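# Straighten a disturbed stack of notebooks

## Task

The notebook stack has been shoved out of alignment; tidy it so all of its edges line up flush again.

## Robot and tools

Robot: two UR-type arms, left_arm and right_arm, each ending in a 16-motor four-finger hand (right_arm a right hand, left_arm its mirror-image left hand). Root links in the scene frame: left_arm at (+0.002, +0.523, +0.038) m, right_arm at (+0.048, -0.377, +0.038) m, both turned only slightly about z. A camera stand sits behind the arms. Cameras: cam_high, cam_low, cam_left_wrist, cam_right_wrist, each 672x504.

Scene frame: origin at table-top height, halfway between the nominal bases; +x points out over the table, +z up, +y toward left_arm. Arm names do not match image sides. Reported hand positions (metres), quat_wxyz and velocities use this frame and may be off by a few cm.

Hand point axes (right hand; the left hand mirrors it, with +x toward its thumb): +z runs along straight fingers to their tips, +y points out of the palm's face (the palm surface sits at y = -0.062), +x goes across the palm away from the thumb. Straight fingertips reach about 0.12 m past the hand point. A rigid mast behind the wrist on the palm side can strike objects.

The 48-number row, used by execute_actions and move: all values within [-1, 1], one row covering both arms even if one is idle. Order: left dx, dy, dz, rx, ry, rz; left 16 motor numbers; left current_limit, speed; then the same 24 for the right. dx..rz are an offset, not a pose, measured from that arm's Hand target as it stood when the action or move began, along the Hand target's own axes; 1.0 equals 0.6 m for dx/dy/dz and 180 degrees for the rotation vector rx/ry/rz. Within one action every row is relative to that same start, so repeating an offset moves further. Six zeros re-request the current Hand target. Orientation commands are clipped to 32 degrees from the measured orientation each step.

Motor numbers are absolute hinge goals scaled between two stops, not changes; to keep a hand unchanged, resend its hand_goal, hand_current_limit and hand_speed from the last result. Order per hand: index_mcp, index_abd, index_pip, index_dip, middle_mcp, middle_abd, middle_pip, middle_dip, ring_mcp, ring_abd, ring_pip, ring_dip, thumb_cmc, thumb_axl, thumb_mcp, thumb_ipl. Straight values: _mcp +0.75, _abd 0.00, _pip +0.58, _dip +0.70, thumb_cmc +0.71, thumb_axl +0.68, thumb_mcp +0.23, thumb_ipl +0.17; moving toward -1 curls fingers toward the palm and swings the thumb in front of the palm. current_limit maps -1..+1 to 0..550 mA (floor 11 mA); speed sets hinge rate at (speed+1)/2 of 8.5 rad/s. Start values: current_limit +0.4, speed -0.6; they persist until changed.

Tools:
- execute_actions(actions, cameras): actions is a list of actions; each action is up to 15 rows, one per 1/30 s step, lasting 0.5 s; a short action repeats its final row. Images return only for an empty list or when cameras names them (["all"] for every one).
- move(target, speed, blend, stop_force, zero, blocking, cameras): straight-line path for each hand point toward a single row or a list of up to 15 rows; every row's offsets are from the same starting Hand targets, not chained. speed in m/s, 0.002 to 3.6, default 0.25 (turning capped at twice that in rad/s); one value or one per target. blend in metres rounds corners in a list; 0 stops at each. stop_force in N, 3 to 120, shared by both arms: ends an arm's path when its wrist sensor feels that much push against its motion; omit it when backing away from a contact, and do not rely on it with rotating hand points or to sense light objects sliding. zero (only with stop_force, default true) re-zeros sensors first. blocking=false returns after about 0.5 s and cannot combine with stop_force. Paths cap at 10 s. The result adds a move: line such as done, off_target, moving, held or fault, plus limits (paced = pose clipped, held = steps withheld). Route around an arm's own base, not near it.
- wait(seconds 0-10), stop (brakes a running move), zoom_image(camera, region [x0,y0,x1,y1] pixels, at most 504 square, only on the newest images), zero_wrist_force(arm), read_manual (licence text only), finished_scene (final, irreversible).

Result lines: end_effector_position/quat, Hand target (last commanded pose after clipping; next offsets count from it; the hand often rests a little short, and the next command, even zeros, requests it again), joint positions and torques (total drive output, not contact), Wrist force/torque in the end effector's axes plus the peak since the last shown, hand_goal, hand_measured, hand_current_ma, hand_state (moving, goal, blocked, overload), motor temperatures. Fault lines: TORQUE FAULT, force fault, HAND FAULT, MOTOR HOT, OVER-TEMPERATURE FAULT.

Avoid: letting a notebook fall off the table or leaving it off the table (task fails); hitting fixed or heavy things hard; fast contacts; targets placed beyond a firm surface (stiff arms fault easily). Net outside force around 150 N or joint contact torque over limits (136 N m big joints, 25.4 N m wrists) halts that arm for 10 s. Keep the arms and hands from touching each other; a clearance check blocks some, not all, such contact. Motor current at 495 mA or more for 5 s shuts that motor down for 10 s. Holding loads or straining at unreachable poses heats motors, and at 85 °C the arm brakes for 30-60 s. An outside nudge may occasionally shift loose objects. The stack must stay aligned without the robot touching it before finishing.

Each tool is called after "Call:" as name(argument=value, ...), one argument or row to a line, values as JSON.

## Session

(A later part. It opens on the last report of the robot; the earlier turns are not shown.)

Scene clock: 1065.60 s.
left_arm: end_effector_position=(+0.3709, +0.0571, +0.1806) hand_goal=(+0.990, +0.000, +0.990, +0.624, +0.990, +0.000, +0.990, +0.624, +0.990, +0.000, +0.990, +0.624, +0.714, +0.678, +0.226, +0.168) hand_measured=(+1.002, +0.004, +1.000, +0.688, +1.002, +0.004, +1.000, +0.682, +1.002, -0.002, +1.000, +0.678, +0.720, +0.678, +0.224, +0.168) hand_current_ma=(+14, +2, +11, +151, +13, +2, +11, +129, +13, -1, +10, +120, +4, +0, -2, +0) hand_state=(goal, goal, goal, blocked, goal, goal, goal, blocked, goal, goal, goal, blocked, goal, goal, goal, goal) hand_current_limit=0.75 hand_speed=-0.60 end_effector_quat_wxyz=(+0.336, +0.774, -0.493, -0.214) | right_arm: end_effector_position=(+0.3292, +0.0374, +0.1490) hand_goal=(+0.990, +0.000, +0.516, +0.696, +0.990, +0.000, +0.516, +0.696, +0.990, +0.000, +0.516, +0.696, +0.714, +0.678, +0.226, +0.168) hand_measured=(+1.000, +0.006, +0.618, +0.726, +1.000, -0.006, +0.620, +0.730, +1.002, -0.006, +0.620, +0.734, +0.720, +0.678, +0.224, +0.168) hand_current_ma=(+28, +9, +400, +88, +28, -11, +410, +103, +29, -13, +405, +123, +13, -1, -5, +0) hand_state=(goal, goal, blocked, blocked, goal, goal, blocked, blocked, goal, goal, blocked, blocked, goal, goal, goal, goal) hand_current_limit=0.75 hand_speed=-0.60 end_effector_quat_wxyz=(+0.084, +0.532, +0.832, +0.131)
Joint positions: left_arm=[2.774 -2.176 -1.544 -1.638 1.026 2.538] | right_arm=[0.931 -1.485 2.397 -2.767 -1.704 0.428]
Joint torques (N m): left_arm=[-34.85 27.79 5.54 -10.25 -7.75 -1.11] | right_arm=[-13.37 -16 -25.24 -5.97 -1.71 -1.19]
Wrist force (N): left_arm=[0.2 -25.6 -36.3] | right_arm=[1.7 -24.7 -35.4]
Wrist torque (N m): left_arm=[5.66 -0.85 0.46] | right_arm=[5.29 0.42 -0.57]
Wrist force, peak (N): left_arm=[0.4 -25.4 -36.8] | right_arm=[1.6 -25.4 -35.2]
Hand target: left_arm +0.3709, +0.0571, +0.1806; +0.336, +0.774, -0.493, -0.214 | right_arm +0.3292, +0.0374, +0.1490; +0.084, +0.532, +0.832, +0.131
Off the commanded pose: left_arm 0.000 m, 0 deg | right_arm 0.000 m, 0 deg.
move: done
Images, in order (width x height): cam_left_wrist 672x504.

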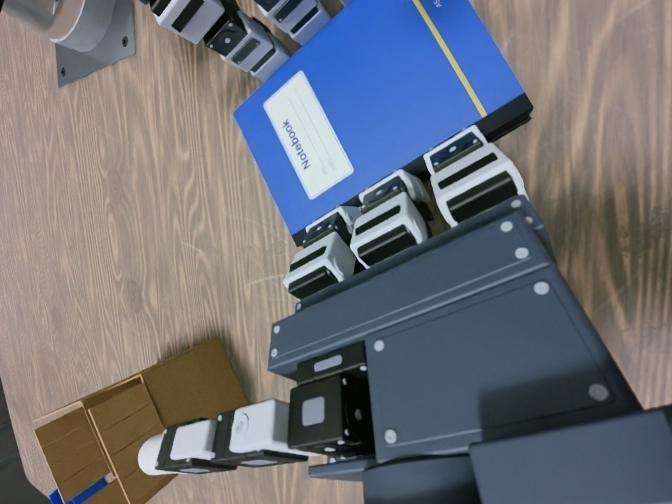

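Call:
move(
  target=[
    [0,0.0012,-0.0011,0,0,0,0.99,0,0.99,0.624,0.99,0,0.99,0.624,0.99,0,0.99,0.624,0.714,0.678,0.226,0.168,0.75,-0.6,0,0.0005,-0.0016,0,0,0,0.99,0,0.516,0.696,0.99,0,0.516,0.696,0.99,0,0.516,0.696,0.714,0.678,0.226,0.168,0.75,-0.6],
    [0,-0.0329,-0.0377,0,0,0,0.99,0,0.99,0.624,0.99,0,0.99,0.624,0.99,0,0.99,0.624,0.714,0.678,0.226,0.168,0.75,-0.6,0,-0.0471,-0.0171,0,0,0,0.99,0,0.516,0.696,0.99,0,0.516,0.696,0.99,0,0.516,0.696,0.714,0.678,0.226,0.168,0.75,-0.6],
    [0,0.029,-0.2095,0,0,0,0.99,0,0.99,0.624,0.99,0,0.99,0.624,0.99,0,0.99,0.624,0.714,0.678,0.226,0.168,0.75,-0.6,0,-0.0183,-0.2136,0,0,0,0.99,0,0.516,0.696,0.99,0,0.516,0.696,0.99,0,0.516,0.696,0.714,0.678,0.226,0.168,0.75,-0.6],
  ],
  speed=[0.02,0.03,0.15],
  cameras=["all"],
)

Call:
zoom_image(
  camera="cam_left_wrist",
  region=[430, 40, 490, 110],
)

Call:
zoom_image(
  camera="cam_left_wrist",
  region=[300, 130, 370, 200],
)

Call:
zoom_image(
  camera="cam_right_wrist",
  region=[195, 0, 275, 70],
)

Call:
zoom_image(
  camera="cam_right_wrist",
  region=[340, 110, 400, 170],
)

Call:
zoom_image(
  camera="cam_low",
  region=[430, 240, 515, 284],
)

Scene clock: 1077.10 s.
left_arm: end_effector_position=(+0.4434, +0.0909, +0.2791) hand_goal=(+0.990, +0.000, +0.990, +0.624, +0.990, +0.000, +0.990, +0.624, +0.990, +0.000, +0.990, +0.624, +0.714, +0.678, +0.226, +0.168) hand_measured=(+0.998, +0.002, +0.992, +0.628, +0.998, +0.004, +0.992, +0.626, +0.998, +0.000, +0.992, +0.628, +0.720, +0.678, +0.224, +0.168) hand_current_ma=(+8, +1, +1, +2, +8, +2, +1, +2, +8, +0, +1, +2, +4, +0, -2, +0) hand_state=(goal, goal, goal, goal, goal, goal, goal, goal, goal, goal, goal, goal, goal, goal, goal, goal) hand_current_limit=0.75 hand_speed=-0.60 end_effector_quat_wxyz=(+0.336, +0.774, -0.493, -0.214) | right_arm: end_effector_position=(+0.2839, +0.0165, +0.2676) hand_goal=(+0.990, +0.000, +0.516, +0.696, +0.990, +0.000, +0.516, +0.696, +0.990, +0.000, +0.516, +0.696, +0.714, +0.678, +0.226, +0.168) hand_measured=(+0.992, +0.002, +0.518, +0.698, +0.992, -0.004, +0.518, +0.700, +0.992, -0.002, +0.518, +0.700, +0.720, +0.678, +0.224, +0.168) hand_current_ma=(+2, +4, +5, +5, +2, -5, +5, +6, +2, -5, +4, +6, +13, -1, -6, +0) hand_state=(goal, goal, goal, goal, goal, goal, goal, goal, goal, goal, goal, goal, goal, goal, goal, goal) hand_current_limit=0.75 hand_speed=-0.60 end_effector_quat_wxyz=(+0.084, +0.532, +0.832, +0.131)
Joint positions: left_arm=[2.855 -2.183 -1.246 -1.966 1.076 2.612] | right_arm=[0.996 -1.83 2.301 -2.317 -1.721 0.491]
Joint torques (N m): left_arm=[-11.79 44.45 25.14 2.42 -2.06 -2.37] | right_arm=[-9.39 -7.47 -15.7 -2.07 1.27 -2.4]
Wrist force (N): left_arm=[0.2 -3.0 1.4] | right_arm=[3.8 2.8 -0.4]
Wrist torque (N m): left_arm=[-0.87 0.08 0.03] | right_arm=[0.21 -0.54 0.24]
Wrist force, peak (N): left_arm=[0.5 -25.5 -38.5] | right_arm=[1.8 -25.0 -35.4]
Hand target: left_arm +0.4434, +0.0908, +0.2791; +0.336, +0.774, -0.493, -0.214 | right_arm +0.2839, +0.0164, +0.2675; +0.084, +0.532, +0.832, +0.131
Off the commanded pose: left_arm 0.000 m, 0 deg | right_arm 0.000 m, 0 deg.
move: done

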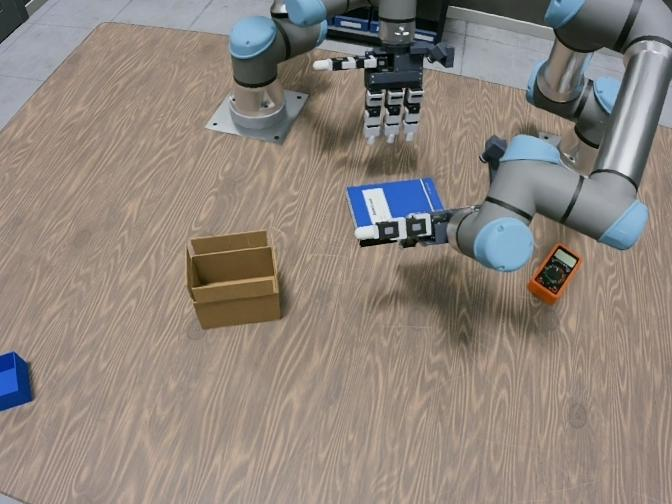

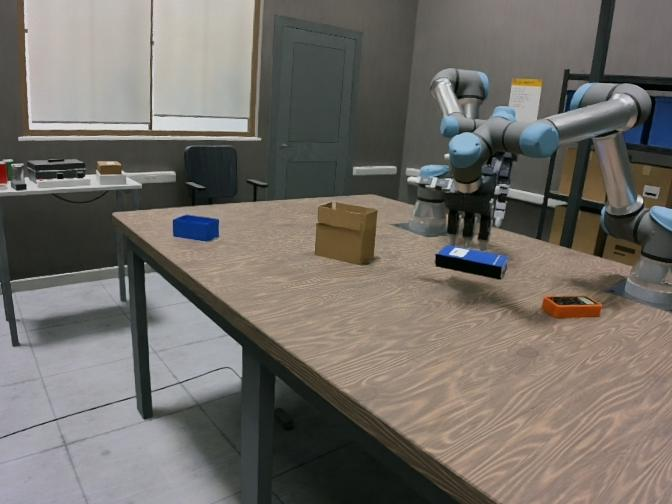

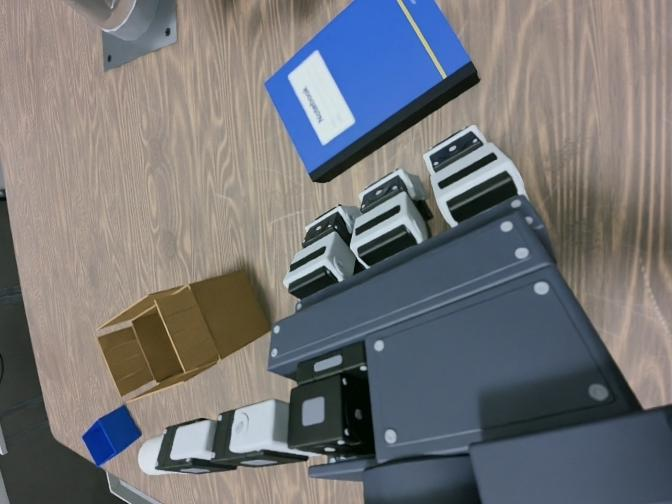

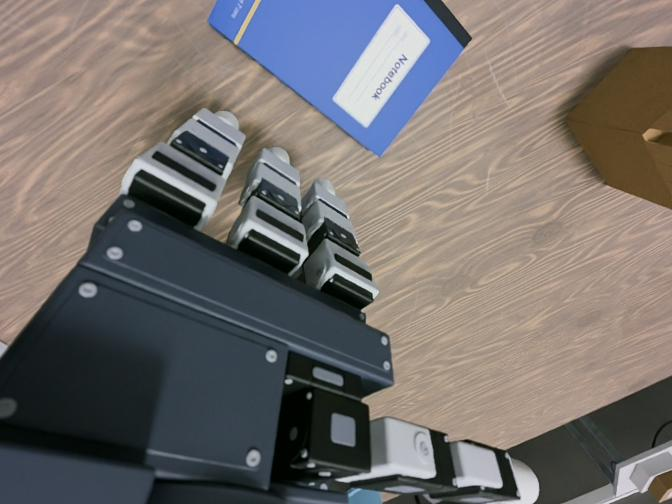

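Scaled by 7.200 from the camera's 672x504 image, which has a finer 960x720 frame.

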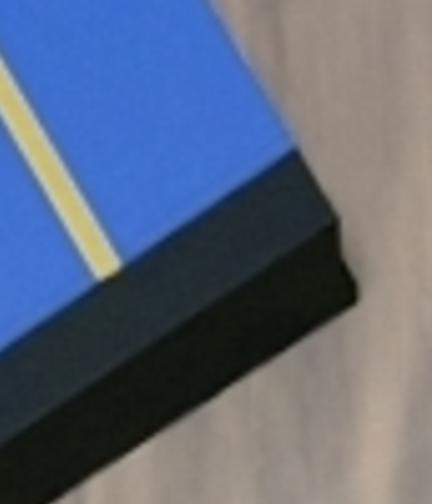

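Scaled by 7.200 from the camera's 672x504 image, which has a finer 960x720 frame.

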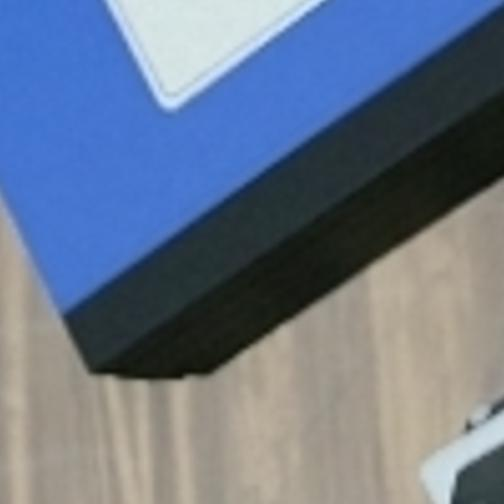

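Scaled by 6.300 from the camera's 672x504 image, which has a finer 960x720 frame.

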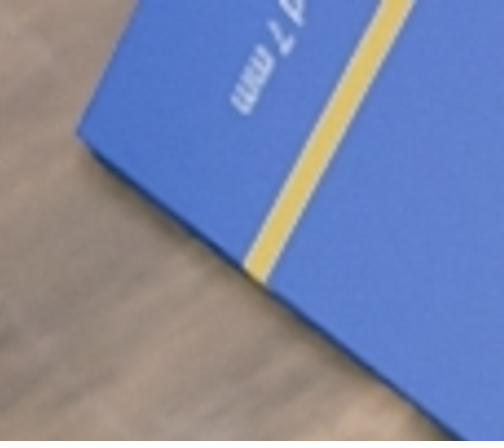

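Scaled by 8.400 from the camera's 672x504 image, which has a finer 960x720 frame.

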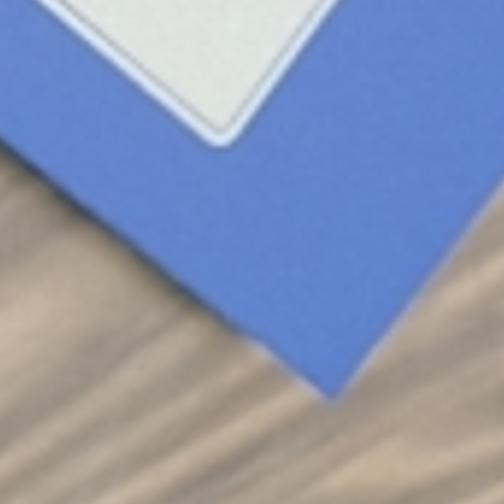

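Scaled by 5.929 from the camera's 672x504 image, which has a finer 960x720 frame.

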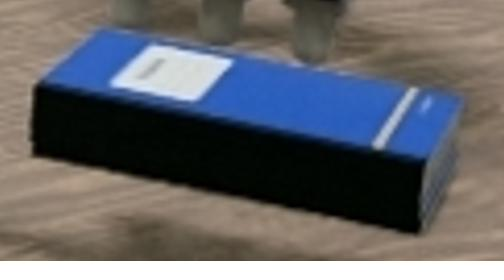

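Call:
finished_scene(
  scene=1,
)

The scene is finished: the task was done.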